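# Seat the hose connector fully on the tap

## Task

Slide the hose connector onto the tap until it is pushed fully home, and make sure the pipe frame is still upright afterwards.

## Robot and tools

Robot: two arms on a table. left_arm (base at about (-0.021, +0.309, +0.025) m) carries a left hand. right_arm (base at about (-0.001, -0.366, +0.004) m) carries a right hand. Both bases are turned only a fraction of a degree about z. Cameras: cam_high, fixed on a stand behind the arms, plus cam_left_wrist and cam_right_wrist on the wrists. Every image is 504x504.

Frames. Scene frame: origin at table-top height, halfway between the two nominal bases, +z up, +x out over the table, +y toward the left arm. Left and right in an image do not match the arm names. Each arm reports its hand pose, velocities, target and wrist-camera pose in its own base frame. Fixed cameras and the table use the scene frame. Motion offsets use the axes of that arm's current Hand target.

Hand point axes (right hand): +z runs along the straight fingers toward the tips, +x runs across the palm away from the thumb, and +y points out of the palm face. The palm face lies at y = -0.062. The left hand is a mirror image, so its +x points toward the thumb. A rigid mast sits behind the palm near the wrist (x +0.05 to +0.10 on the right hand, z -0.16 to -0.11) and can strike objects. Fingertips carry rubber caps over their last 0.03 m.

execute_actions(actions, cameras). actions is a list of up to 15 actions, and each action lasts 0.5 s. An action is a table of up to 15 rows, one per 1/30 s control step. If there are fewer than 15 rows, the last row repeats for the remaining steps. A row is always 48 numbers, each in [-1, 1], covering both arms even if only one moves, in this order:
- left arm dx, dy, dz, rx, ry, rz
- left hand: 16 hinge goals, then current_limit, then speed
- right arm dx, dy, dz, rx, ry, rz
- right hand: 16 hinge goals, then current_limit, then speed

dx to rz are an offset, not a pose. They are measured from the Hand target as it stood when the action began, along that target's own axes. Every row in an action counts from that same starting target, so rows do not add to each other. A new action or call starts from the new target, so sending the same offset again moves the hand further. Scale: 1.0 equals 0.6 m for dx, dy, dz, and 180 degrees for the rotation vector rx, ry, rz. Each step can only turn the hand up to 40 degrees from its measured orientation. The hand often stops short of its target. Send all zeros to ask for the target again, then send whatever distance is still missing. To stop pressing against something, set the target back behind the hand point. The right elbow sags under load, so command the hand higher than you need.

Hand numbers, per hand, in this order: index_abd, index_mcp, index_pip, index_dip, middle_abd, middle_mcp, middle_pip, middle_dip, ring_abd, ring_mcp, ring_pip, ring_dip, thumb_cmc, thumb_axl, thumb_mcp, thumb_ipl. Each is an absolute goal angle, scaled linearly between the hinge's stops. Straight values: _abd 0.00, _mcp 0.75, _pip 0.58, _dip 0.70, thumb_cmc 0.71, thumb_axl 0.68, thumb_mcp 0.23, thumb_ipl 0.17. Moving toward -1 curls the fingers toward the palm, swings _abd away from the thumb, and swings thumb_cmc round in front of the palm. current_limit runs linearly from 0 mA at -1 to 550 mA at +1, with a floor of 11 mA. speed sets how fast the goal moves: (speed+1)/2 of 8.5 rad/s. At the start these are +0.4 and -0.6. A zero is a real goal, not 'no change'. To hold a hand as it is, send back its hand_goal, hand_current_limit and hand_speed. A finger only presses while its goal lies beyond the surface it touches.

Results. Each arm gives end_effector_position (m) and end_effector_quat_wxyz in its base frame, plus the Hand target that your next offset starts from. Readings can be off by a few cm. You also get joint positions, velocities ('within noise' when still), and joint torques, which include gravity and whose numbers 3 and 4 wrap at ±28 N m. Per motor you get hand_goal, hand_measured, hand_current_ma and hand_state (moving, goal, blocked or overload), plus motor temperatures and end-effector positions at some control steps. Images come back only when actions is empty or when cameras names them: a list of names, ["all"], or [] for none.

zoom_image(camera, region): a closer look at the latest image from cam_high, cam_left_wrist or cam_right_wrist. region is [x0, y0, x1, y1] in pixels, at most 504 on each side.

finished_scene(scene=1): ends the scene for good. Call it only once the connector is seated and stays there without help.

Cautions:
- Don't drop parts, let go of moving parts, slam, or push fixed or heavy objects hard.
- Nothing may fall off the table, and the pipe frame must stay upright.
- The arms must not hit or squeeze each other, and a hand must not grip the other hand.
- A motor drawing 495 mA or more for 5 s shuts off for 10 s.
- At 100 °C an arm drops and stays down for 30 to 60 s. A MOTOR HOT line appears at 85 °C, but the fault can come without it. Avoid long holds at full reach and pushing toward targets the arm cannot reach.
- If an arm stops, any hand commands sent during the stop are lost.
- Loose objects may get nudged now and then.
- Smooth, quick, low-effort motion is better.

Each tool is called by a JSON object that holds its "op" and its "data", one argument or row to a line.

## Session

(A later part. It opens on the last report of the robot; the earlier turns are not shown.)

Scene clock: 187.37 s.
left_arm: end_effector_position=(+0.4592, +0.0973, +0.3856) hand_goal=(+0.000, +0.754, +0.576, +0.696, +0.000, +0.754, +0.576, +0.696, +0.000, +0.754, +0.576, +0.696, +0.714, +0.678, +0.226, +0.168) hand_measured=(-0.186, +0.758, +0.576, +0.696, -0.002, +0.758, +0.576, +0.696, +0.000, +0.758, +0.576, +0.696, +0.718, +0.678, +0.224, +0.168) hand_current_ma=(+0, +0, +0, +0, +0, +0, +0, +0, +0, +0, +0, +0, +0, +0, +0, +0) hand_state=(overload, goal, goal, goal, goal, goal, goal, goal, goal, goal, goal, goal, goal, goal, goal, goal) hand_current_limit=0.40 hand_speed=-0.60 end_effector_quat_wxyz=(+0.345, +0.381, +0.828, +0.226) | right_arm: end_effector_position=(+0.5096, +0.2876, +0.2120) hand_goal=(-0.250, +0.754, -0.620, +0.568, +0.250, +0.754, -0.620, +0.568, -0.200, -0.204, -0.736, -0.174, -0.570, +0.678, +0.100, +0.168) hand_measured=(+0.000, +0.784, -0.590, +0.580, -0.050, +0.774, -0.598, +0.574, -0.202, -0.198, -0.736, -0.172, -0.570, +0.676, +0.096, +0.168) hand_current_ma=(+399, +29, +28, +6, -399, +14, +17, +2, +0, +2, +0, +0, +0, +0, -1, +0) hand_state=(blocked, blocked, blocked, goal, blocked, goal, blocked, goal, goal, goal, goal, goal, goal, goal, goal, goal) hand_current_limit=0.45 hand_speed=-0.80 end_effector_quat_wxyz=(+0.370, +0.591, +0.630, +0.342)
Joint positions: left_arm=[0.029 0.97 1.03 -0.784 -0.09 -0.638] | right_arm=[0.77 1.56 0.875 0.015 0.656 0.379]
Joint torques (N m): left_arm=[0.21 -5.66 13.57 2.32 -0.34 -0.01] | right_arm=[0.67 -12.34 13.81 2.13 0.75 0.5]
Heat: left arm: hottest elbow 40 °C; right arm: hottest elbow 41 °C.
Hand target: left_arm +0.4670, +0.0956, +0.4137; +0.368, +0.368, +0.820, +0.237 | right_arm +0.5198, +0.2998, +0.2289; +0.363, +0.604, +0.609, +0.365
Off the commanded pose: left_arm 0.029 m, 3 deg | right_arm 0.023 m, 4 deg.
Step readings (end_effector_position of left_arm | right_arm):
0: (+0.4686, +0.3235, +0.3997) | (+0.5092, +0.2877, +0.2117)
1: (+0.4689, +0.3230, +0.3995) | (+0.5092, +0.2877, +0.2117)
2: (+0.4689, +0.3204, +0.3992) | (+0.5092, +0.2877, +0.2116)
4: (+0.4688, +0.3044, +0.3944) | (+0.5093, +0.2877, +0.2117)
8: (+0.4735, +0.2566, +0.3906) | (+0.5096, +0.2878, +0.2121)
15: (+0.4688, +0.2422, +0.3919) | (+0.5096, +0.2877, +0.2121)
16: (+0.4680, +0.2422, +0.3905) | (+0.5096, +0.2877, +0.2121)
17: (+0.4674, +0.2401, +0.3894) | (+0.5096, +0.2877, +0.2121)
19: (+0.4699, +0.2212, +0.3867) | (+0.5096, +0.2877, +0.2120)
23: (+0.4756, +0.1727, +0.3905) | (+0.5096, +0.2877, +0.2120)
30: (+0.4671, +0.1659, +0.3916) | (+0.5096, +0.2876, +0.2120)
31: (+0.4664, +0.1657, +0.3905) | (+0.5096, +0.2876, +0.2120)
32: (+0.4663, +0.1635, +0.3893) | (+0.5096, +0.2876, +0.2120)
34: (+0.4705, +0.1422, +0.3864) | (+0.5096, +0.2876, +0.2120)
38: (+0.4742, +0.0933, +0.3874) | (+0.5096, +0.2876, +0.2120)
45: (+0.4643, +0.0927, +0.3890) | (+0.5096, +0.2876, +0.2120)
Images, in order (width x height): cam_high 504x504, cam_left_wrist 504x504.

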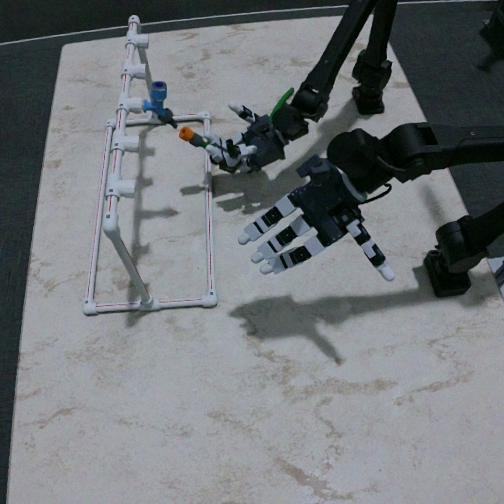

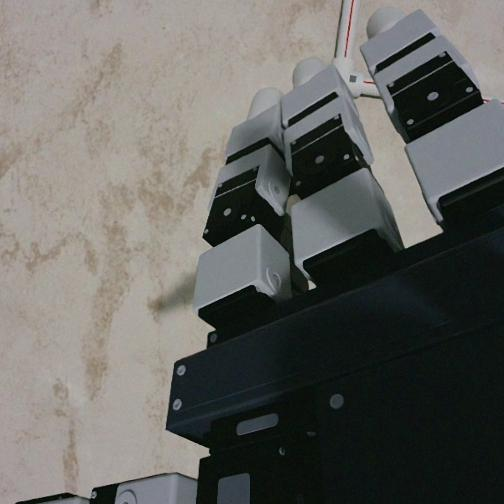

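{"op": "execute_actions", "data": {
  "actions": [
    [[-0.109,-0.0583,-0.0327,-0.0034,-0.0806,-0.1486,0,0.754,0.576,0.696,0,0.754,0.576,0.696,0,0.754,0.576,0.696,0.714,0.678,0.226,0.168,0.4,-0.6,0,0,0,0,0,0,-0.25,0.753,-0.62,0.568,0.25,0.753,-0.62,0.568,-0.2,-0.205,-0.737,-0.174,-0.571,0.678,0.1,0.168,0.45,-0.8]],
    [[-0.0762,-0.1023,-0.0097,-0.0034,-0.0806,-0.1486,0,0.754,0.576,0.696,0,0.754,0.576,0.696,0,0.754,0.576,0.696,0.714,0.678,0.226,0.168,0.4,-0.6,0,0,0,0,0,0,-0.25,0.753,-0.62,0.568,0.25,0.753,-0.62,0.568,-0.2,-0.205,-0.737,-0.174,-0.571,0.678,0.1,0.168,0.45,-0.8]]
  ],
  "cameras": ["cam_high", "cam_left_wrist"]
}}

Scene clock: 192.47 s.
left_arm: end_effector_position=(+0.4581, -0.0473, +0.4053) hand_goal=(+0.000, +0.754, +0.576, +0.696, +0.000, +0.754, +0.576, +0.696, +0.000, +0.754, +0.576, +0.696, +0.714, +0.678, +0.226, +0.168) hand_measured=(+0.210, +0.756, +0.576, +0.696, +0.002, +0.756, +0.576, +0.696, +0.002, +0.756, +0.576, +0.696, +0.716, +0.678, +0.224, +0.168) hand_current_ma=(+0, +0, +0, +0, +0, +0, +0, +0, +0, +0, +0, +0, +0, +0, +0, +0) hand_state=(overload, goal, goal, goal, goal, goal, goal, goal, goal, goal, goal, goal, goal, goal, goal, goal) hand_current_limit=0.40 hand_speed=-0.60 end_effector_quat_wxyz=(+0.593, +0.019, +0.804, -0.024) | right_arm: end_effector_position=(+0.5096, +0.2876, +0.2120) hand_goal=(-0.250, +0.754, -0.620, +0.568, +0.250, +0.754, -0.620, +0.568, -0.200, -0.204, -0.736, -0.174, -0.570, +0.678, +0.100, +0.168) hand_measured=(+0.000, +0.784, -0.590, +0.580, -0.050, +0.774, -0.598, +0.574, -0.202, -0.198, -0.736, -0.172, -0.570, +0.676, +0.096, +0.168) hand_current_ma=(+399, +29, +28, +6, -399, +14, +17, +2, +0, +2, +0, +0, +0, +0, -1, +0) hand_state=(blocked, blocked, blocked, goal, blocked, goal, blocked, goal, goal, goal, goal, goal, goal, goal, goal, goal) hand_current_limit=0.45 hand_speed=-0.80 end_effector_quat_wxyz=(+0.370, +0.591, +0.630, +0.342)
Joint positions: left_arm=[-0.39 0.977 1.03 -0.367 -0.31 -1.687] | right_arm=[0.77 1.56 0.875 0.015 0.656 0.379]
Joint torques (N m): left_arm=[0.15 -6.01 16.27 2.66 -0.34 -0.01] | right_arm=[0.73 -12.4 13.81 2.13 0.75 0.51]
Heat: left arm: hottest elbow 40 °C; right arm: hottest elbow 41 °C.
Hand target: left_arm +0.4664, -0.0538, +0.4481; +0.625, +0.006, +0.780, -0.040 | right_arm +0.5198, +0.2998, +0.2289; +0.363, +0.604, +0.609, +0.365
Off the commanded pose: left_arm 0.044 m, 5 deg | right_arm 0.023 m, 4 deg.
not at rest: the robot was still moving 3 seconds after this call's last action.
Step readings (end_effector_position of left_arm | right_arm):
0: (+0.4592, +0.0973, +0.3856) | (+0.5096, +0.2876, +0.2120)
1: (+0.4593, +0.0964, +0.3852) | (+0.5096, +0.2876, +0.2120)
2: (+0.4599, +0.0932, +0.3846) | (+0.5096, +0.2876, +0.2120)
4: (+0.4644, +0.0713, +0.3837) | (+0.5096, +0.2876, +0.2120)
8: (+0.4677, +0.0236, +0.3886) | (+0.5096, +0.2876, +0.2120)
15: (+0.4619, +0.0231, +0.3956) | (+0.5096, +0.2876, +0.2120)
16: (+0.4613, +0.0230, +0.3954) | (+0.5096, +0.2876, +0.2120)
17: (+0.4612, +0.0208, +0.3960) | (+0.5096, +0.2876, +0.2120)
19: (+0.4632, +0.0016, +0.3996) | (+0.5096, +0.2876, +0.2120)
23: (+0.4619, -0.0428, +0.4087) | (+0.5096, +0.2876, +0.2120)
30: (+0.4568, -0.0462, +0.4144) | (+0.5096, +0.2876, +0.2120)
Images, in order (width x height): cam_high 504x504, cam_left_wrist 504x504.

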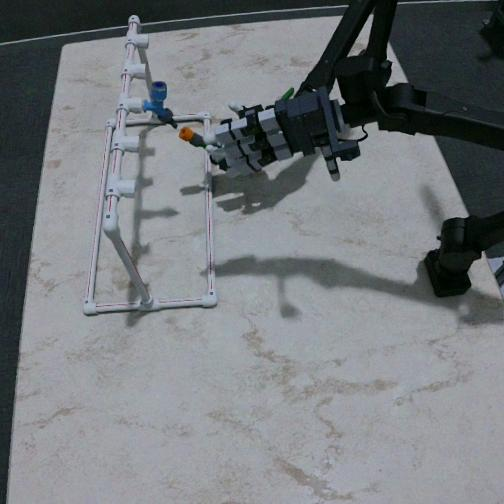

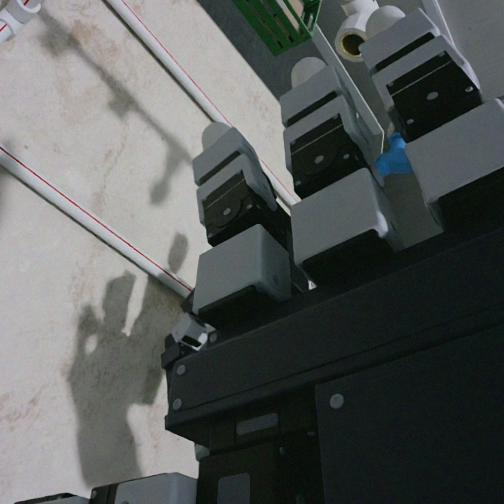

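{"op": "execute_actions", "data": {
  "actions": [
    [[0,0,0,0.0635,-0.078,-0.1188,0,0.754,0.576,0.696,0,0.754,0.576,0.696,0,0.754,0.576,0.696,0.714,0.678,0.226,0.168,0.4,-0.6,0,0,0,0,0,0,-0.25,0.753,-0.62,0.568,0.25,0.753,-0.62,0.568,-0.2,-0.205,-0.737,-0.174,-0.571,0.678,0.1,0.168,0.45,-0.8]]
  ],
  "cameras": ["cam_high", "cam_left_wrist"]
}}

Scene clock: 197.23 s.
left_arm: end_effector_position=(+0.4633, -0.0549, +0.4504) hand_goal=(+0.000, +0.754, +0.576, +0.696, +0.000, +0.754, +0.576, +0.696, +0.000, +0.754, +0.576, +0.696, +0.714, +0.678, +0.226, +0.168) hand_measured=(+0.522, +0.752, +0.576, +0.696, +0.004, +0.752, +0.576, +0.696, +0.002, +0.752, +0.576, +0.696, +0.712, +0.678, +0.224, +0.168) hand_current_ma=(+0, +0, +0, +0, +0, +0, +0, +0, +0, +0, +0, +0, +0, +0, +0, +0) hand_state=(overload, goal, goal, goal, goal, goal, goal, goal, goal, goal, goal, goal, goal, goal, goal, goal) hand_current_limit=0.40 hand_speed=-0.60 end_effector_quat_wxyz=(+0.690, -0.076, +0.683, -0.227) | right_arm: end_effector_position=(+0.5096, +0.2876, +0.2120) hand_goal=(-0.250, +0.754, -0.620, +0.568, +0.250, +0.754, -0.620, +0.568, -0.200, -0.204, -0.736, -0.174, -0.570, +0.678, +0.100, +0.168) hand_measured=(+0.000, +0.784, -0.590, +0.580, -0.050, +0.774, -0.598, +0.574, -0.202, -0.198, -0.736, -0.172, -0.570, +0.676, +0.096, +0.168) hand_current_ma=(+399, +29, +28, +6, -399, +14, +17, +2, +0, +2, +0, +0, +0, +0, -1, +0) hand_state=(blocked, blocked, blocked, goal, blocked, goal, blocked, goal, goal, goal, goal, goal, goal, goal, goal, goal) hand_current_limit=0.45 hand_speed=-0.80 end_effector_quat_wxyz=(+0.370, +0.591, +0.630, +0.342)
Joint positions: left_arm=[-0.297 0.884 0.953 -0.013 -0.09 -1.995] | right_arm=[0.77 1.56 0.875 0.015 0.656 0.379]
Joint torques (N m): left_arm=[1.26 -4.72 9.65 2.77 -0.03 -0.06] | right_arm=[0.73 -12.34 13.81 2.13 0.75 0.51]
Heat: left arm: hottest elbow 41 °C; right arm: hottest elbow 42 °C.
Hand target: left_arm +0.4664, -0.0540, +0.4479; +0.692, -0.082, +0.678, -0.232 | right_arm +0.5198, +0.2998, +0.2289; +0.363, +0.604, +0.609, +0.365
Off the commanded pose: left_arm 0.004 m, 1 deg | right_arm 0.023 m, 4 deg.
not at rest: the robot was still moving 3 seconds after this call's last action.
Step readings (end_effector_position of left_arm | right_arm):
0: (+0.4581, -0.0473, +0.4053) | (+0.5096, +0.2876, +0.2120)
1: (+0.4588, -0.0488, +0.4054) | (+0.5096, +0.2876, +0.2120)
2: (+0.4627, -0.0545, +0.4069) | (+0.5096, +0.2876, +0.2120)
4: (+0.4711, -0.0652, +0.4167) | (+0.5096, +0.2876, +0.2120)
8: (+0.4692, -0.0604, +0.4472) | (+0.5096, +0.2876, +0.2120)
15: (+0.4618, -0.0522, +0.4613) | (+0.5096, +0.2876, +0.2120)
Images, in order (width x height): cam_high 504x504, cam_left_wrist 504x504.

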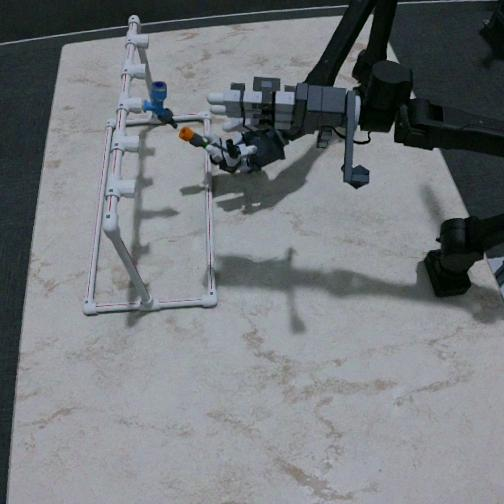

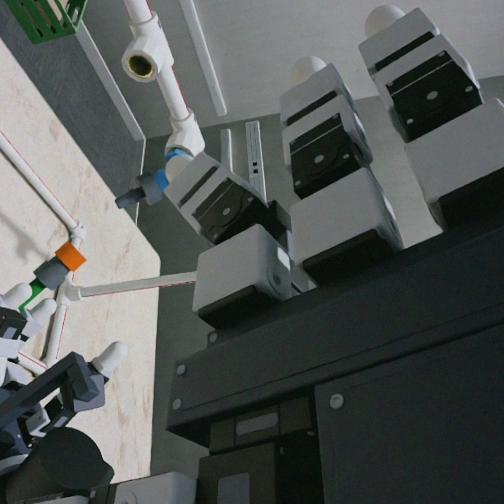

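{"op": "execute_actions", "data": {
  "actions": [
    [[0,0,0,0,0,0,0,-0.3,-0.7,-0.5,0,0.754,0.576,0.696,0,0.754,0.576,0.696,0.714,0.678,0.226,0.168,0.4,-0.6,0,0,0,0,0,0,-0.25,0.753,-0.62,0.568,0.25,0.753,-0.62,0.568,-0.2,-0.205,-0.737,-0.174,-0.571,0.678,0.1,0.168,0.45,-0.8]]
  ],
  "cameras": ["cam_high", "cam_left_wrist"]
}}

{"op": "zoom_image", "data": {
  "camera": "cam_left_wrist",
  "region": [0, 120, 240, 360]
}}

{"op": "zoom_image", "data": {
  "camera": "cam_high",
  "region": [120, 60, 240, 180]
}}

Scene clock: 199.10 s.
left_arm: end_effector_position=(+0.4634, -0.0552, +0.4511) hand_goal=(+0.000, -0.300, -0.700, -0.500, +0.000, +0.754, +0.576, +0.696, +0.000, +0.754, +0.576, +0.696, +0.714, +0.678, +0.226, +0.168) hand_measured=(+0.556, -0.298, -0.692, -0.498, +0.004, +0.752, +0.576, +0.696, +0.002, +0.752, +0.576, +0.696, +0.712, +0.678, +0.224, +0.168) hand_current_ma=(+0, +0, +1, +0, +0, +0, +0, +0, +0, +0, +0, +0, +0, +0, +0, +0) hand_state=(overload, goal, goal, goal, goal, goal, goal, goal, goal, goal, goal, goal, goal, goal, goal, goal) hand_current_limit=0.40 hand_speed=-0.60 end_effector_quat_wxyz=(+0.691, -0.076, +0.682, -0.228) | right_arm: end_effector_position=(+0.5096, +0.2876, +0.2120) hand_goal=(-0.250, +0.754, -0.620, +0.568, +0.250, +0.754, -0.620, +0.568, -0.200, -0.204, -0.736, -0.174, -0.570, +0.678, +0.100, +0.168) hand_measured=(+0.000, +0.784, -0.590, +0.580, -0.050, +0.774, -0.598, +0.574, -0.202, -0.198, -0.736, -0.172, -0.570, +0.676, +0.096, +0.168) hand_current_ma=(+399, +29, +28, +6, -399, +14, +17, +2, +0, +2, +0, +0, +0, +0, -1, +0) hand_state=(blocked, blocked, blocked, goal, blocked, goal, blocked, goal, goal, goal, goal, goal, goal, goal, goal, goal) hand_current_limit=0.45 hand_speed=-0.80 end_effector_quat_wxyz=(+0.370, +0.591, +0.630, +0.342)
Joint positions: left_arm=[-0.297 0.884 0.953 -0.01 -0.089 -1.996] | right_arm=[0.77 1.56 0.875 0.015 0.656 0.379]
Joint torques (N m): left_arm=[1.26 -4.66 9.5 2.71 -0.03 0] | right_arm=[0.67 -12.4 13.81 2.13 0.75 0.51]
Heat: left arm: hottest elbow 41 °C; right arm: hottest elbow 42 °C.
Hand target: left_arm +0.4664, -0.0540, +0.4478; +0.692, -0.082, +0.678, -0.232 | right_arm +0.5198, +0.2998, +0.2289; +0.363, +0.604, +0.609, +0.365
Off the commanded pose: left_arm 0.005 m, 1 deg | right_arm 0.023 m, 4 deg.
Step readings (end_effector_position of left_arm | right_arm):
0: (+0.4633, -0.0549, +0.4504) | (+0.5096, +0.2876, +0.2120)
1: (+0.4633, -0.0549, +0.4504) | (+0.5096, +0.2876, +0.2120)
2: (+0.4633, -0.0550, +0.4504) | (+0.5096, +0.2876, +0.2120)
4: (+0.4634, -0.0551, +0.4507) | (+0.5096, +0.2876, +0.2120)
8: (+0.4634, -0.0551, +0.4510) | (+0.5096, +0.2876, +0.2120)
15: (+0.4634, -0.0552, +0.4512) | (+0.5096, +0.2876, +0.2120)
Images, in order (width x height): cam_high 504x504, cam_left_wrist 504x504.

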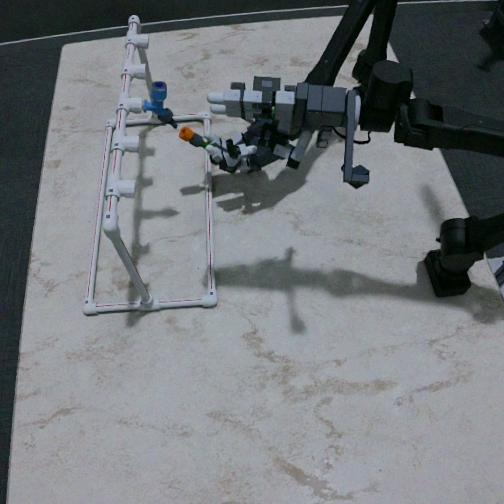

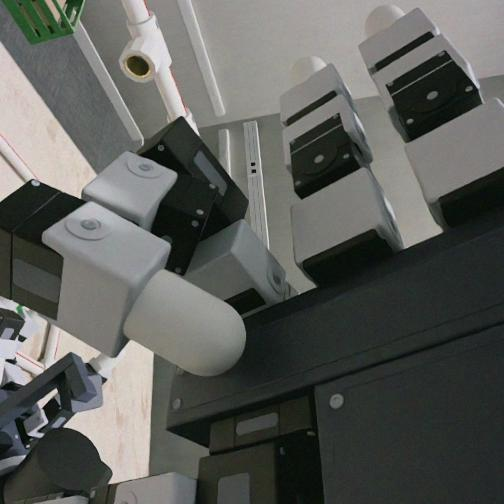

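Scaled by 2.100 from the camera's 504x504 image, which has a finer 720x720 frame.

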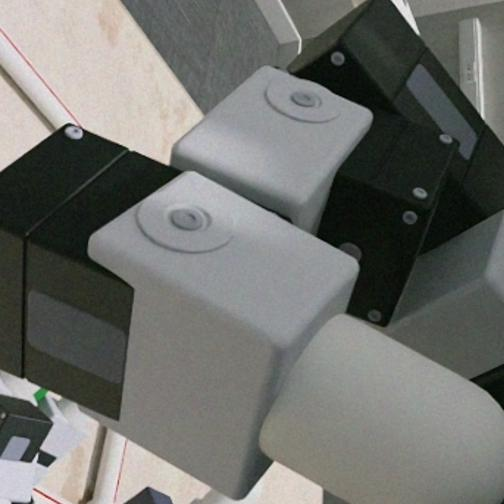

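Scaled by 4.200 from the camera's 504x504 image, which has a finer 720x720 frame.

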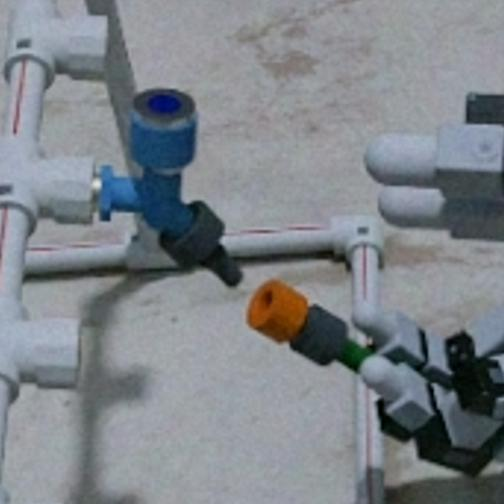

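{"op": "execute_actions", "data": {
  "actions": [
    [[0,0,0,0,0,0,0,0.98,0.9,0.9,0,0.754,0.576,0.696,0,0.754,0.576,0.696,0.714,0.678,0.226,0.168,0.4,-0.6,0,0,0,0,0,0,-0.25,0.753,-0.62,0.568,0.25,0.753,-0.62,0.568,-0.2,-0.205,-0.737,-0.174,-0.571,0.678,0.1,0.168,0.45,-0.8]],
    [[0,0,0,0,0,0,0,0.98,0.9,0.9,0,0.754,0.576,0.696,0,0.754,0.576,0.696,0.714,0.678,0.226,0.168,0.4,-0.6,0,0,0,0,0,0,-0.25,0.753,-0.62,0.568,0.25,0.753,-0.62,0.568,-0.2,-0.205,-0.737,-0.174,-0.571,0.678,0.1,0.168,0.45,-0.8]]
  ],
  "cameras": ["cam_high", "cam_left_wrist"]
}}

{"op": "zoom_image", "data": {
  "camera": "cam_left_wrist",
  "region": [0, 120, 240, 360]
}}

Scene clock: 202.80 s.
left_arm: end_effector_position=(+0.4634, -0.0552, +0.4511) hand_goal=(+0.000, +0.980, +0.900, +0.900, +0.000, +0.754, +0.576, +0.696, +0.000, +0.754, +0.576, +0.696, +0.714, +0.678, +0.226, +0.168) hand_measured=(+0.622, +0.970, +0.894, +0.898, +0.004, +0.752, +0.576, +0.696, +0.002, +0.752, +0.576, +0.696, +0.712, +0.678, +0.224, +0.168) hand_current_ma=(+0, -1, -1, +0, +0, +0, +0, +0, +0, +0, +0, +0, +0, +0, +0, +0) hand_state=(overload, goal, goal, goal, goal, goal, goal, goal, goal, goal, goal, goal, goal, goal, goal, goal) hand_current_limit=0.40 hand_speed=-0.60 end_effector_quat_wxyz=(+0.691, -0.076, +0.682, -0.228) | right_arm: end_effector_position=(+0.5096, +0.2876, +0.2120) hand_goal=(-0.250, +0.754, -0.620, +0.568, +0.250, +0.754, -0.620, +0.568, -0.200, -0.204, -0.736, -0.174, -0.570, +0.678, +0.100, +0.168) hand_measured=(+0.000, +0.784, -0.590, +0.580, -0.050, +0.774, -0.598, +0.574, -0.202, -0.198, -0.736, -0.172, -0.570, +0.676, +0.096, +0.168) hand_current_ma=(+399, +29, +28, +6, -399, +14, +17, +2, +0, +2, +0, +0, +0, +0, -1, +0) hand_state=(blocked, blocked, blocked, goal, blocked, goal, blocked, goal, goal, goal, goal, goal, goal, goal, goal, goal) hand_current_limit=0.45 hand_speed=-0.80 end_effector_quat_wxyz=(+0.370, +0.591, +0.630, +0.342)
Joint positions: left_arm=[-0.297 0.884 0.953 -0.01 -0.089 -1.996] | right_arm=[0.77 1.56 0.875 0.015 0.656 0.379]
Joint torques (N m): left_arm=[1.32 -4.72 9.54 2.77 -0.04 -0.09] | right_arm=[0.67 -12.4 13.82 2.17 0.75 0.51]
Heat: left arm: hottest elbow 41 °C; right arm: hottest elbow 42 °C.
Hand target: left_arm +0.4664, -0.0540, +0.4478; +0.692, -0.082, +0.678, -0.232 | right_arm +0.5198, +0.2998, +0.2289; +0.363, +0.604, +0.609, +0.365
Off the commanded pose: left_arm 0.005 m, 1 deg | right_arm 0.023 m, 4 deg.
Step readings (end_effector_position of left_arm | right_arm):
0: (+0.4634, -0.0552, +0.4511) | (+0.5096, +0.2876, +0.2120)
1: (+0.4634, -0.0552, +0.4511) | (+0.5096, +0.2876, +0.2120)
2: (+0.4634, -0.0552, +0.4511) | (+0.5096, +0.2876, +0.2120)
4: (+0.4634, -0.0552, +0.4511) | (+0.5096, +0.2876, +0.2120)
8: (+0.4634, -0.0552, +0.4511) | (+0.5096, +0.2876, +0.2120)
15: (+0.4634, -0.0552, +0.4511) | (+0.5096, +0.2876, +0.2120)
16: (+0.4634, -0.0552, +0.4511) | (+0.5096, +0.2876, +0.2120)
17: (+0.4634, -0.0552, +0.4511) | (+0.5096, +0.2876, +0.2120)
19: (+0.4634, -0.0552, +0.4511) | (+0.5096, +0.2876, +0.2120)
23: (+0.4634, -0.0552, +0.4511) | (+0.5096, +0.2876, +0.2120)
30: (+0.4634, -0.0552, +0.4511) | (+0.5096, +0.2876, +0.2120)
Images, in order (width x height): cam_high 504x504, cam_left_wrist 504x504.

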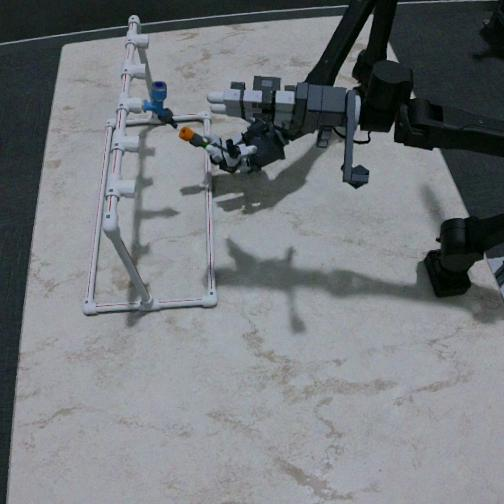

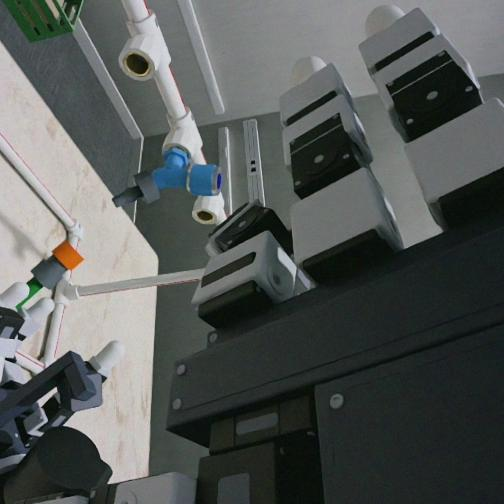

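Scaled by 2.100 from the camera's 504x504 image, which has a finer 720x720 frame.

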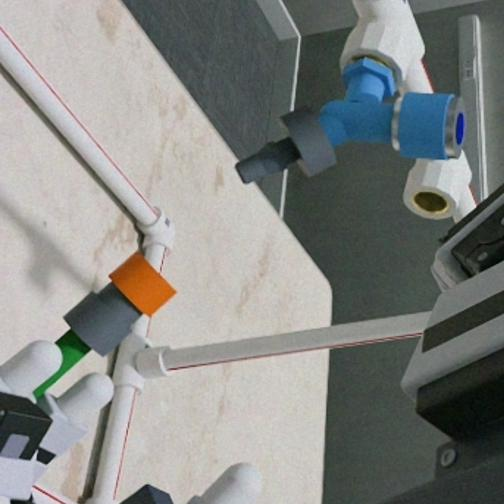

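{"op": "zoom_image", "data": {
  "camera": "cam_left_wrist",
  "region": [100, 130, 240, 230]
}}

{"op": "zoom_image", "data": {
  "camera": "cam_high",
  "region": [130, 70, 220, 160]
}}

{"op": "zoom_image", "data": {
  "camera": "cam_left_wrist",
  "region": [0, 220, 130, 350]
}}

Scaled by 3.600 from the camera's 504x504 image, which has a finer 720x720 frame.

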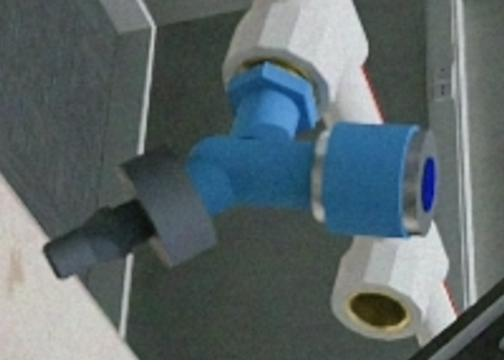

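Scaled by 5.600 from the camera's 504x504 image, which has a finer 720x720 frame.

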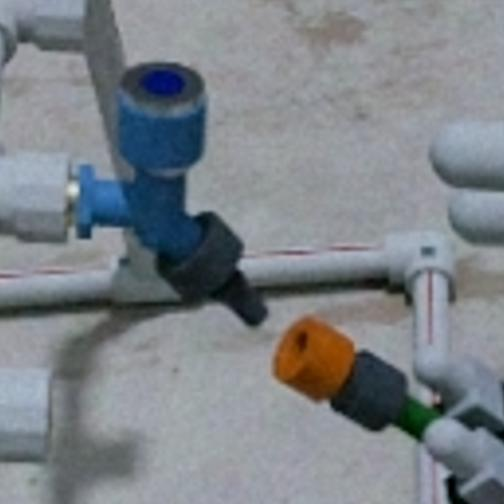

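Scaled by 3.877 from the camera's 504x504 image, which has a finer 720x720 frame.

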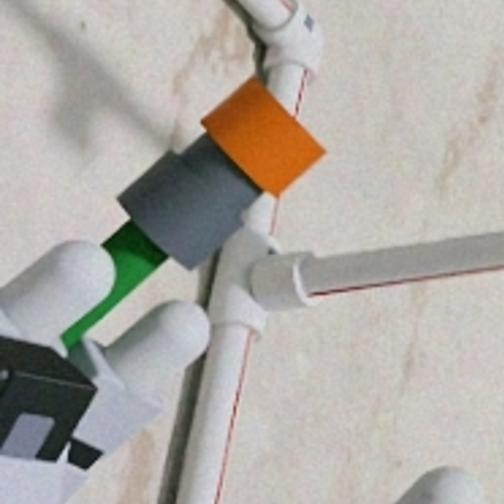

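{"op": "execute_actions", "data": {
  "actions": [
    [[0,0,0,0,0,0,0,0.98,0.9,0.9,0,0.754,0.576,0.696,0,0.754,0.576,0.696,0.714,0.678,0.95,0.168,0.4,-0.6,0.0767,0.0403,-0.0248,-0.0149,-0.0134,0.0381,-0.25,0.753,-0.62,0.568,0.25,0.753,-0.62,0.568,-0.2,-0.205,-0.737,-0.174,-0.571,0.678,0.1,0.168,0.45,-0.8]],
    [[0,0,0,0,0,0,0,0.98,0.9,0.9,0,0.754,0.576,0.696,0,0.754,0.576,0.696,0.714,0.678,0.95,0.168,0.4,-0.6,0.0805,0.0323,-0.0262,-0.0149,-0.0134,0.0381,-0.25,0.753,-0.62,0.568,0.25,0.753,-0.62,0.568,-0.2,-0.205,-0.737,-0.174,-0.571,0.678,0.1,0.168,0.45,-0.8]]
  ],
  "cameras": ["cam_high", "cam_left_wrist"]
}}

{"op": "zoom_image", "data": {
  "camera": "cam_left_wrist",
  "region": [40, 120, 240, 320]
}}

{"op": "zoom_image", "data": {
  "camera": "cam_high",
  "region": [130, 70, 230, 170]
}}

Scene clock: 212.03 s.
left_arm: end_effector_position=(+0.4634, -0.0552, +0.4511) hand_goal=(+0.000, +0.980, +0.900, +0.900, +0.000, +0.754, +0.576, +0.696, +0.000, +0.754, +0.576, +0.696, +0.714, +0.678, +0.950, +0.168) hand_measured=(+0.722, +0.970, +0.894, +0.898, +0.004, +0.752, +0.576, +0.696, +0.002, +0.752, +0.576, +0.696, +0.712, +0.678, +0.942, +0.168) hand_current_ma=(+0, -1, -1, +0, +0, +0, +0, +0, +0, +0, +0, +0, +0, +0, -2, +0) hand_state=(overload, goal, goal, goal, goal, goal, goal, goal, goal, goal, goal, goal, goal, goal, goal, goal) hand_current_limit=0.40 hand_speed=-0.60 end_effector_quat_wxyz=(+0.691, -0.076, +0.682, -0.228) | right_arm: end_effector_position=(+0.5052, +0.3841, +0.2719) hand_goal=(-0.250, +0.754, -0.620, +0.568, +0.250, +0.754, -0.620, +0.568, -0.200, -0.204, -0.736, -0.174, -0.570, +0.678, +0.100, +0.168) hand_measured=(-0.002, +0.784, -0.588, +0.580, -0.050, +0.774, -0.598, +0.574, -0.202, -0.198, -0.736, -0.172, -0.570, +0.676, +0.096, +0.168) hand_current_ma=(+399, +29, +30, +6, -399, +15, +17, +2, +0, +2, +0, +0, +0, +0, -1, +0) hand_state=(blocked, blocked, blocked, goal, blocked, goal, blocked, goal, goal, goal, goal, goal, goal, goal, goal, goal) hand_current_limit=0.45 hand_speed=-0.80 end_effector_quat_wxyz=(+0.379, +0.654, +0.524, +0.392)
Joint positions: left_arm=[-0.297 0.884 0.953 -0.01 -0.089 -1.996] | right_arm=[0.941 1.719 1.232 -0.227 0.904 0.723]
Joint torques (N m): left_arm=[1.32 -4.66 9.51 2.73 -0.04 -0.07] | right_arm=[-0.26 -15.38 15.08 1.87 0.96 0.4]
Heat: left arm: hottest elbow 41 °C; right arm: hottest elbow 43 °C.
Hand target: left_arm +0.4664, -0.0540, +0.4478; +0.692, -0.082, +0.678, -0.232 | right_arm +0.5157, +0.3921, +0.2855; +0.369, +0.669, +0.499, +0.408
Off the commanded pose: left_arm 0.005 m, 1 deg | right_arm 0.019 m, 4 deg.
Step readings (end_effector_position of left_arm | right_arm):
0: (+0.4634, -0.0552, +0.4511) | (+0.5096, +0.2876, +0.2120)
1: (+0.4634, -0.0552, +0.4511) | (+0.5095, +0.2873, +0.2126)
2: (+0.4634, -0.0552, +0.4511) | (+0.5089, +0.2865, +0.2145)
4: (+0.4634, -0.0552, +0.4511) | (+0.5081, +0.2922, +0.2214)
8: (+0.4634, -0.0552, +0.4511) | (+0.5058, +0.3246, +0.2367)
15: (+0.4634, -0.0552, +0.4511) | (+0.5040, +0.3432, +0.2500)
16: (+0.4634, -0.0552, +0.4511) | (+0.5041, +0.3423, +0.2499)
17: (+0.4634, -0.0552, +0.4511) | (+0.5042, +0.3411, +0.2509)
19: (+0.4634, -0.0552, +0.4511) | (+0.5063, +0.3438, +0.2549)
23: (+0.4634, -0.0552, +0.4511) | (+0.5097, +0.3671, +0.2635)
30: (+0.4634, -0.0552, +0.4511) | (+0.5045, +0.3863, +0.2753)
Images, in order (width x height): cam_high 504x504, cam_left_wrist 504x504.

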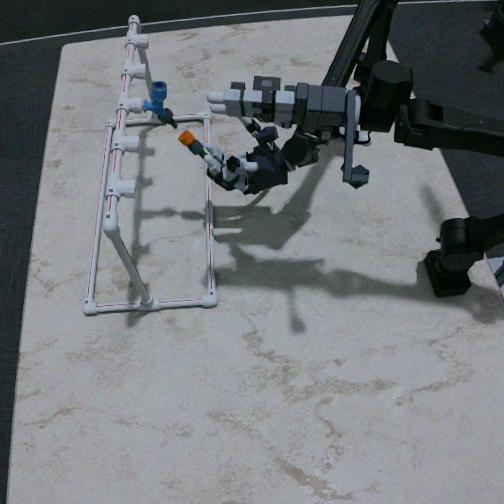

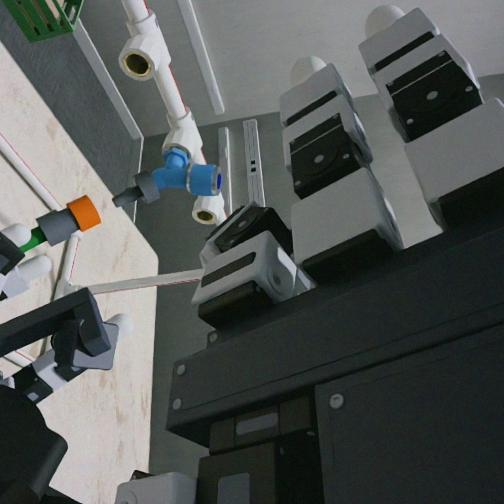

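Scaled by 2.520 from the camera's 504x504 image, which has a finer 720x720 frame.

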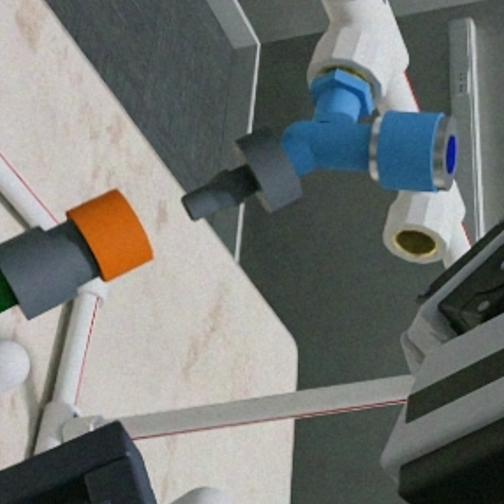

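Scaled by 5.040 from the camera's 504x504 image, which has a finer 720x720 frame.

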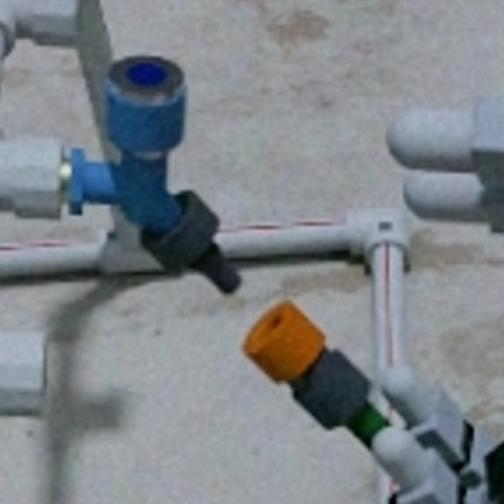

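{"op": "zoom_image", "data": {
  "camera": "cam_left_wrist",
  "region": [40, 150, 160, 270]
}}

{"op": "zoom_image", "data": {
  "camera": "cam_high",
  "region": [155, 100, 215, 160]
}}

Scaled by 4.200 from the camera's 504x504 image, which has a finer 720x720 frame.

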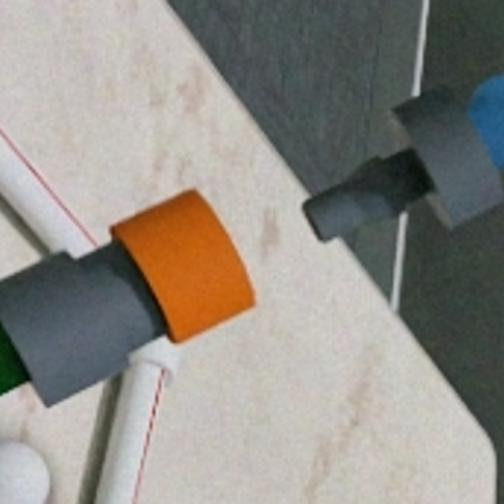

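Scaled by 8.400 from the camera's 504x504 image, which has a finer 720x720 frame.

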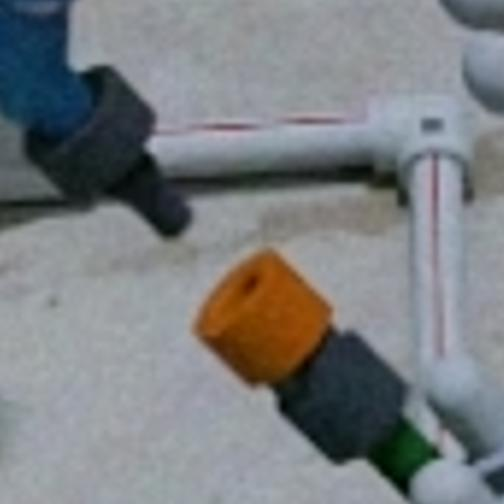

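{"op": "execute_actions", "data": {
  "actions": [
    [[0.0603,-0.1227,-0.0082,-0.0958,-0.0439,0.0061,0,0.98,0.9,0.9,0,0.754,0.576,0.696,0,0.754,0.576,0.696,-0.3,0.678,0.95,0.168,0.4,-0.6,0,0,0,0,0,0,-0.25,0.753,-0.62,0.568,0.25,0.753,-0.62,0.568,-0.2,-0.205,-0.737,-0.174,-0.571,0.678,0.1,0.168,0.45,-0.8]]
  ],
  "cameras": ["cam_high", "cam_left_wrist"]
}}

Scene clock: 218.97 s.
left_arm: end_effector_position=(+0.4385, -0.1331, +0.4015) hand_goal=(+0.000, +0.980, +0.900, +0.900, +0.000, +0.754, +0.576, +0.696, +0.000, +0.754, +0.576, +0.696, -0.300, +0.678, +0.950, +0.168) hand_measured=(+0.744, +0.976, +0.896, +0.898, +0.004, +0.750, +0.576, +0.696, +0.004, +0.750, +0.576, +0.696, -0.288, +0.678, +0.944, +0.168) hand_current_ma=(+0, +0, +0, +0, +0, +0, +0, +0, +0, +0, +0, +0, +2, +0, -1, +0) hand_state=(overload, goal, goal, goal, goal, goal, goal, goal, goal, goal, goal, goal, goal, goal, goal, goal) hand_current_limit=0.40 hand_speed=-0.60 end_effector_quat_wxyz=(+0.698, -0.179, +0.687, -0.095) | right_arm: end_effector_position=(+0.5055, +0.3840, +0.2728) hand_goal=(-0.250, +0.754, -0.620, +0.568, +0.250, +0.754, -0.620, +0.568, -0.200, -0.204, -0.736, -0.174, -0.570, +0.678, +0.100, +0.168) hand_measured=(-0.002, +0.784, -0.588, +0.580, -0.050, +0.774, -0.598, +0.574, -0.202, -0.198, -0.736, -0.172, -0.570, +0.676, +0.096, +0.168) hand_current_ma=(+399, +29, +30, +6, -399, +15, +17, +2, +0, +2, +0, +0, +0, +0, -1, +0) hand_state=(blocked, blocked, blocked, goal, blocked, goal, blocked, goal, goal, goal, goal, goal, goal, goal, goal, goal) hand_current_limit=0.45 hand_speed=-0.80 end_effector_quat_wxyz=(+0.378, +0.656, +0.523, +0.391)
Joint positions: left_arm=[-0.681 1.071 0.97 0.091 -0.801 -1.969] | right_arm=[0.941 1.719 1.238 -0.241 0.904 0.733]
Joint torques (N m): left_arm=[1.14 -8.76 15.56 2.32 -0.23 0.25] | right_arm=[-0.21 -15.38 14.99 1.85 1 0.39]
Motor temperatures (°C): left_arm=[38 36 41 37 28 32] | right_arm=[36 38 45 33 34 30]
Heat: left arm: hottest elbow 41 °C; right arm: hottest elbow 45 °C.
Hand target: left_arm +0.4451, -0.1333, +0.4466; +0.720, -0.194, +0.657, -0.115 | right_arm +0.5157, +0.3922, +0.2856; +0.369, +0.669, +0.499, +0.408
Off the commanded pose: left_arm 0.045 m, 5 deg | right_arm 0.018 m, 4 deg.
Step readings (end_effector_position of left_arm | right_arm):
0: (+0.4634, -0.0552, +0.4511) | (+0.5052, +0.3841, +0.2719)
1: (+0.4627, -0.0528, +0.4510) | (+0.5052, +0.3841, +0.2719)
2: (+0.4581, -0.0470, +0.4500) | (+0.5053, +0.3841, +0.2720)
4: (+0.4462, -0.0511, +0.4462) | (+0.5054, +0.3842, +0.2723)
8: (+0.4294, -0.1097, +0.4271) | (+0.5056, +0.3844, +0.2732)
15: (+0.4376, -0.1348, +0.3885) | (+0.5056, +0.3841, +0.2729)
Images, in order (width x height): cam_high 504x504, cam_left_wrist 504x504.

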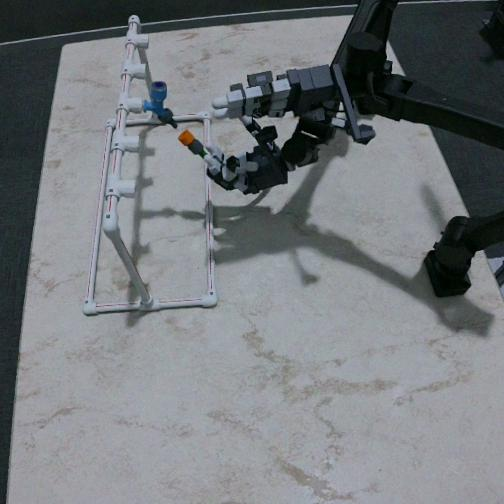

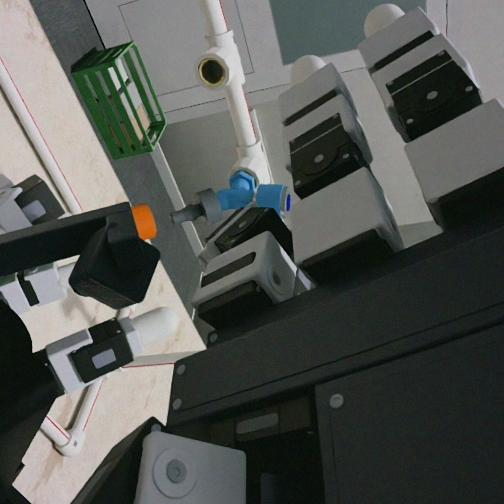

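{"op": "execute_actions", "data": {
  "actions": [],
  "cameras": ["cam_high","cam_left_wrist"]
}}

Scene clock: 220.73 s.
left_arm: end_effector_position=(+0.4385, -0.1331, +0.4015) hand_goal=(+0.000, +0.980, +0.900, +0.900, +0.000, +0.754, +0.576, +0.696, +0.000, +0.754, +0.576, +0.696, -0.300, +0.678, +0.950, +0.168) hand_measured=(+0.744, +0.976, +0.896, +0.898, +0.004, +0.750, +0.576, +0.696, +0.004, +0.750, +0.576, +0.696, -0.288, +0.678, +0.944, +0.168) hand_current_ma=(+0, +0, +0, +0, +0, +0, +0, +0, +0, +0, +0, +0, +2, +0, -1, +0) hand_state=(overload, goal, goal, goal, goal, goal, goal, goal, goal, goal, goal, goal, goal, goal, goal, goal) hand_current_limit=0.40 hand_speed=-0.60 end_effector_quat_wxyz=(+0.698, -0.179, +0.687, -0.095) | right_arm: end_effector_position=(+0.5055, +0.3840, +0.2728) hand_goal=(-0.250, +0.754, -0.620, +0.568, +0.250, +0.754, -0.620, +0.568, -0.200, -0.204, -0.736, -0.174, -0.570, +0.678, +0.100, +0.168) hand_measured=(-0.002, +0.784, -0.588, +0.580, -0.050, +0.774, -0.598, +0.574, -0.202, -0.198, -0.736, -0.172, -0.570, +0.676, +0.096, +0.168) hand_current_ma=(+399, +29, +30, +6, -399, +15, +17, +2, +0, +2, +0, +0, +0, +0, -1, +0) hand_state=(blocked, blocked, blocked, goal, blocked, goal, blocked, goal, goal, goal, goal, goal, goal, goal, goal, goal) hand_current_limit=0.45 hand_speed=-0.80 end_effector_quat_wxyz=(+0.378, +0.656, +0.523, +0.391)
Joint positions: left_arm=[-0.681 1.071 0.97 0.091 -0.801 -1.968] | right_arm=[0.941 1.719 1.238 -0.241 0.904 0.733]
Joint velocities: within noise
Joint torques (N m): left_arm=[1.14 -8.76 15.56 2.33 -0.23 0.26] | right_arm=[-0.21 -15.38 15.02 1.87 0.99 0.4]
Motor temperatures (°C): left_arm=[38 36 42 37 28 32] | right_arm=[36 38 45 33 34 30]
Heat: left arm: hottest elbow 42 °C; right arm: hottest elbow 45 °C.
Hand target: left_arm +0.4451, -0.1333, +0.4466; +0.720, -0.194, +0.657, -0.115 | right_arm +0.5157, +0.3922, +0.2856; +0.369, +0.669, +0.499, +0.408
Off the commanded pose: left_arm 0.045 m, 5 deg | right_arm 0.018 m, 4 deg.
Images, in order (width x height): cam_high 504x504, cam_left_wrist 504x504.

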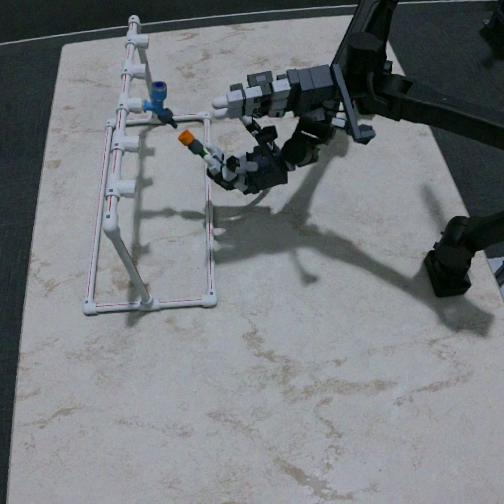

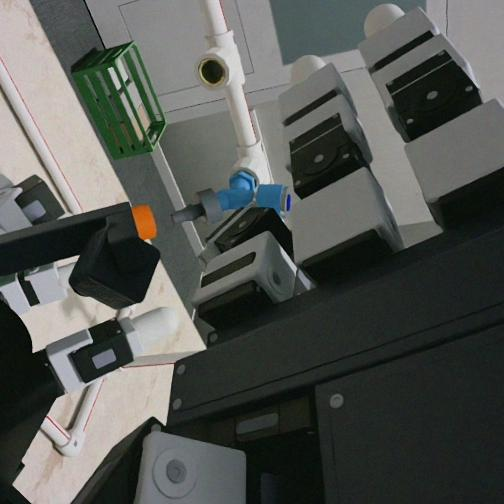

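{"op": "zoom_image", "data": {
  "camera": "cam_high",
  "region": [130, 70, 250, 190]
}}

{"op": "zoom_image", "data": {
  "camera": "cam_left_wrist",
  "region": [100, 160, 240, 300]
}}

Scaled by 4.200 from the camera's 504x504 image, which has a finer 720x720 frame.

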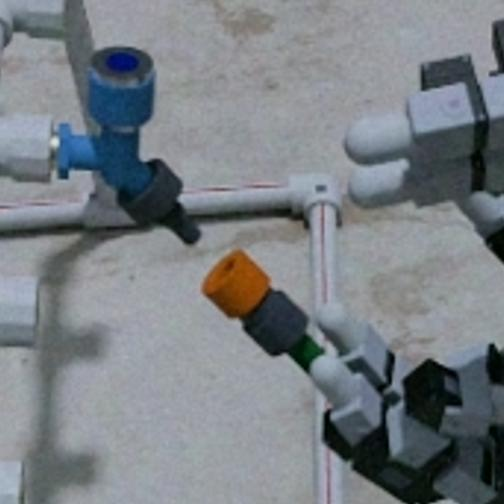

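Scaled by 3.600 from the camera's 504x504 image, which has a finer 720x720 frame.

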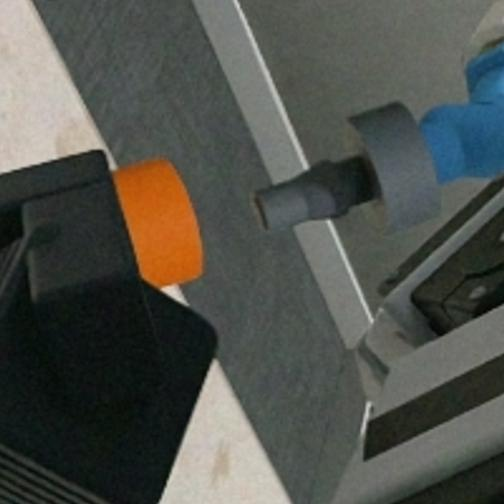

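{"op": "execute_actions", "data": {
  "actions": [],
  "cameras": ["cam_right_wrist"]
}}

Scene clock: 222.33 s.
left_arm: end_effector_position=(+0.4385, -0.1331, +0.4015) hand_goal=(+0.000, +0.980, +0.900, +0.900, +0.000, +0.754, +0.576, +0.696, +0.000, +0.754, +0.576, +0.696, -0.300, +0.678, +0.950, +0.168) hand_measured=(+0.744, +0.976, +0.896, +0.898, +0.004, +0.750, +0.576, +0.696, +0.004, +0.750, +0.576, +0.696, -0.288, +0.678, +0.944, +0.168) hand_current_ma=(+0, +0, +0, +0, +0, +0, +0, +0, +0, +0, +0, +0, +2, +0, -1, +0) hand_state=(overload, goal, goal, goal, goal, goal, goal, goal, goal, goal, goal, goal, goal, goal, goal, goal) hand_current_limit=0.40 hand_speed=-0.60 end_effector_quat_wxyz=(+0.698, -0.179, +0.687, -0.095) | right_arm: end_effector_position=(+0.5055, +0.3840, +0.2728) hand_goal=(-0.250, +0.754, -0.620, +0.568, +0.250, +0.754, -0.620, +0.568, -0.200, -0.204, -0.736, -0.174, -0.570, +0.678, +0.100, +0.168) hand_measured=(-0.002, +0.784, -0.588, +0.580, -0.050, +0.774, -0.598, +0.574, -0.202, -0.198, -0.736, -0.172, -0.570, +0.676, +0.096, +0.168) hand_current_ma=(+399, +29, +30, +6, -399, +15, +17, +2, +0, +2, +0, +0, +0, +0, -1, +0) hand_state=(blocked, blocked, blocked, goal, blocked, goal, blocked, goal, goal, goal, goal, goal, goal, goal, goal, goal) hand_current_limit=0.45 hand_speed=-0.80 end_effector_quat_wxyz=(+0.378, +0.656, +0.523, +0.391)
Joint positions: left_arm=[-0.681 1.071 0.97 0.091 -0.801 -1.968] | right_arm=[0.941 1.719 1.238 -0.241 0.904 0.733]
Joint velocities: within noise
Joint torques (N m): left_arm=[1.14 -8.76 15.56 2.33 -0.23 0.26] | right_arm=[-0.26 -15.33 15.02 1.88 0.99 0.39]
Motor temperatures (°C): left_arm=[38 35 42 37 28 32] | right_arm=[36 38 45 33 34 30]
Heat: left arm: hottest elbow 42 °C; right arm: hottest elbow 45 °C.
Hand target: left_arm +0.4451, -0.1333, +0.4466; +0.720, -0.194, +0.657, -0.115 | right_arm +0.5157, +0.3922, +0.2856; +0.369, +0.669, +0.499, +0.408
Off the commanded pose: left_arm 0.045 m, 5 deg | right_arm 0.018 m, 4 deg.
Images, in order (width x height): cam_right_wrist 504x504.

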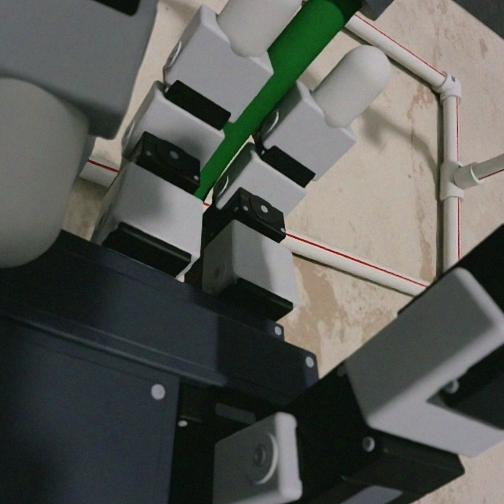

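{"op": "execute_actions", "data": {
  "actions": [],
  "cameras": ["cam_high","cam_left_wrist"]
}}

{"op": "zoom_image", "data": {
  "camera": "cam_high",
  "region": [150, 90, 210, 150]
}}

{"op": "zoom_image", "data": {
  "camera": "cam_left_wrist",
  "region": [125, 180, 225, 280]
}}

Scene clock: 223.53 s.
left_arm: end_effector_position=(+0.4385, -0.1331, +0.4015) hand_goal=(+0.000, +0.980, +0.900, +0.900, +0.000, +0.754, +0.576, +0.696, +0.000, +0.754, +0.576, +0.696, -0.300, +0.678, +0.950, +0.168) hand_measured=(+0.744, +0.976, +0.896, +0.898, +0.004, +0.750, +0.576, +0.696, +0.004, +0.750, +0.576, +0.696, -0.288, +0.678, +0.944, +0.168) hand_current_ma=(+0, +0, +0, +0, +0, +0, +0, +0, +0, +0, +0, +0, +2, +0, -1, +0) hand_state=(overload, goal, goal, goal, goal, goal, goal, goal, goal, goal, goal, goal, goal, goal, goal, goal) hand_current_limit=0.40 hand_speed=-0.60 end_effector_quat_wxyz=(+0.698, -0.179, +0.687, -0.095) | right_arm: end_effector_position=(+0.5055, +0.3840, +0.2728) hand_goal=(-0.250, +0.754, -0.620, +0.568, +0.250, +0.754, -0.620, +0.568, -0.200, -0.204, -0.736, -0.174, -0.570, +0.678, +0.100, +0.168) hand_measured=(-0.002, +0.784, -0.588, +0.580, -0.050, +0.774, -0.598, +0.574, -0.202, -0.198, -0.736, -0.172, -0.570, +0.676, +0.096, +0.168) hand_current_ma=(+399, +29, +30, +6, -399, +15, +17, +2, +0, +2, +0, +0, +0, +0, -1, +0) hand_state=(blocked, blocked, blocked, goal, blocked, goal, blocked, goal, goal, goal, goal, goal, goal, goal, goal, goal) hand_current_limit=0.45 hand_speed=-0.80 end_effector_quat_wxyz=(+0.378, +0.656, +0.523, +0.391)
Joint positions: left_arm=[-0.681 1.071 0.97 0.091 -0.801 -1.968] | right_arm=[0.941 1.719 1.238 -0.241 0.904 0.733]
Joint velocities: within noise
Joint torques (N m): left_arm=[1.14 -8.7 15.54 2.33 -0.23 0.26] | right_arm=[-0.21 -15.33 15.01 1.89 0.99 0.4]
Motor temperatures (°C): left_arm=[38 35 43 37 28 32] | right_arm=[36 38 46 33 34 30]
Heat: left arm: hottest elbow 43 °C; right arm: hottest elbow 46 °C.
Hand target: left_arm +0.4451, -0.1333, +0.4466; +0.720, -0.194, +0.657, -0.115 | right_arm +0.5157, +0.3922, +0.2856; +0.369, +0.669, +0.499, +0.408
Off the commanded pose: left_arm 0.045 m, 5 deg | right_arm 0.018 m, 4 deg.
Images, in order (width x height): cam_high 504x504, cam_left_wrist 504x504.

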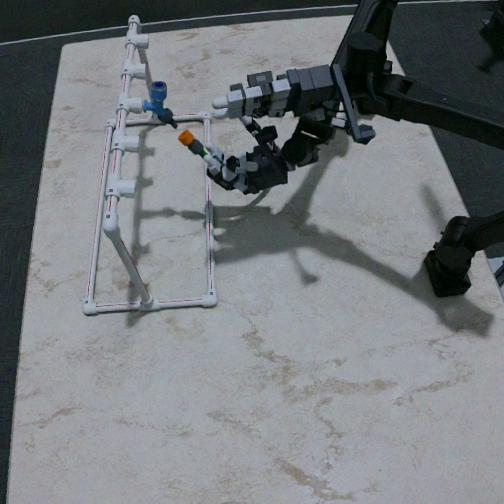

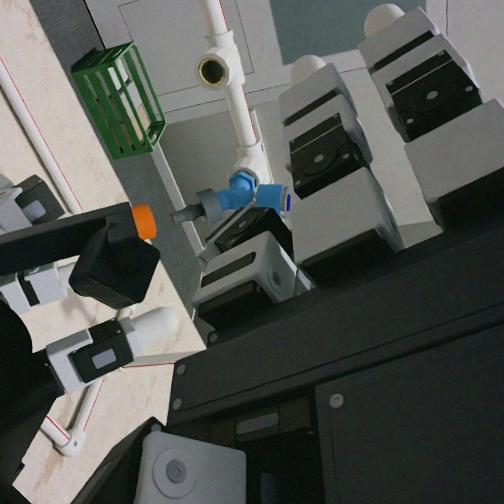

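Scaled by 8.400 from the camera's 504x504 image, which has a finer 720x720 frame.

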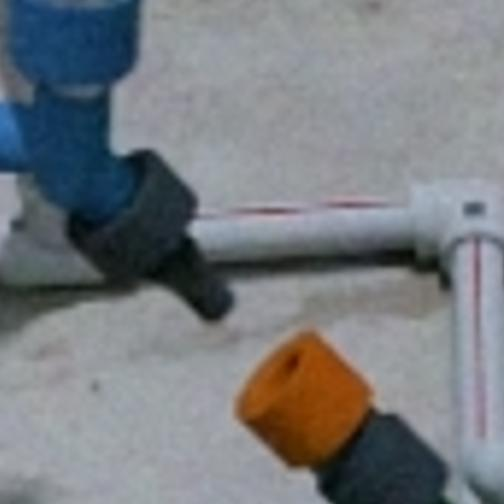

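Scaled by 5.040 from the camera's 504x504 image, which has a finer 720x720 frame.

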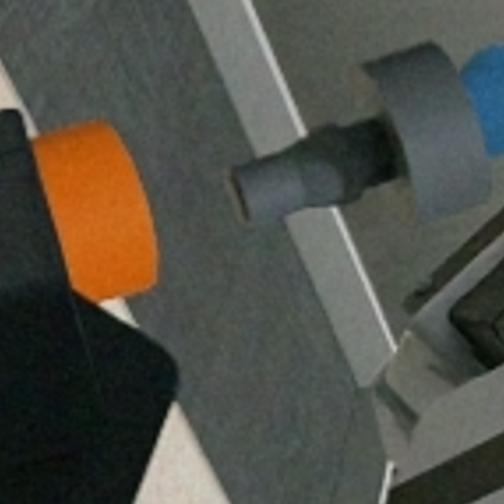

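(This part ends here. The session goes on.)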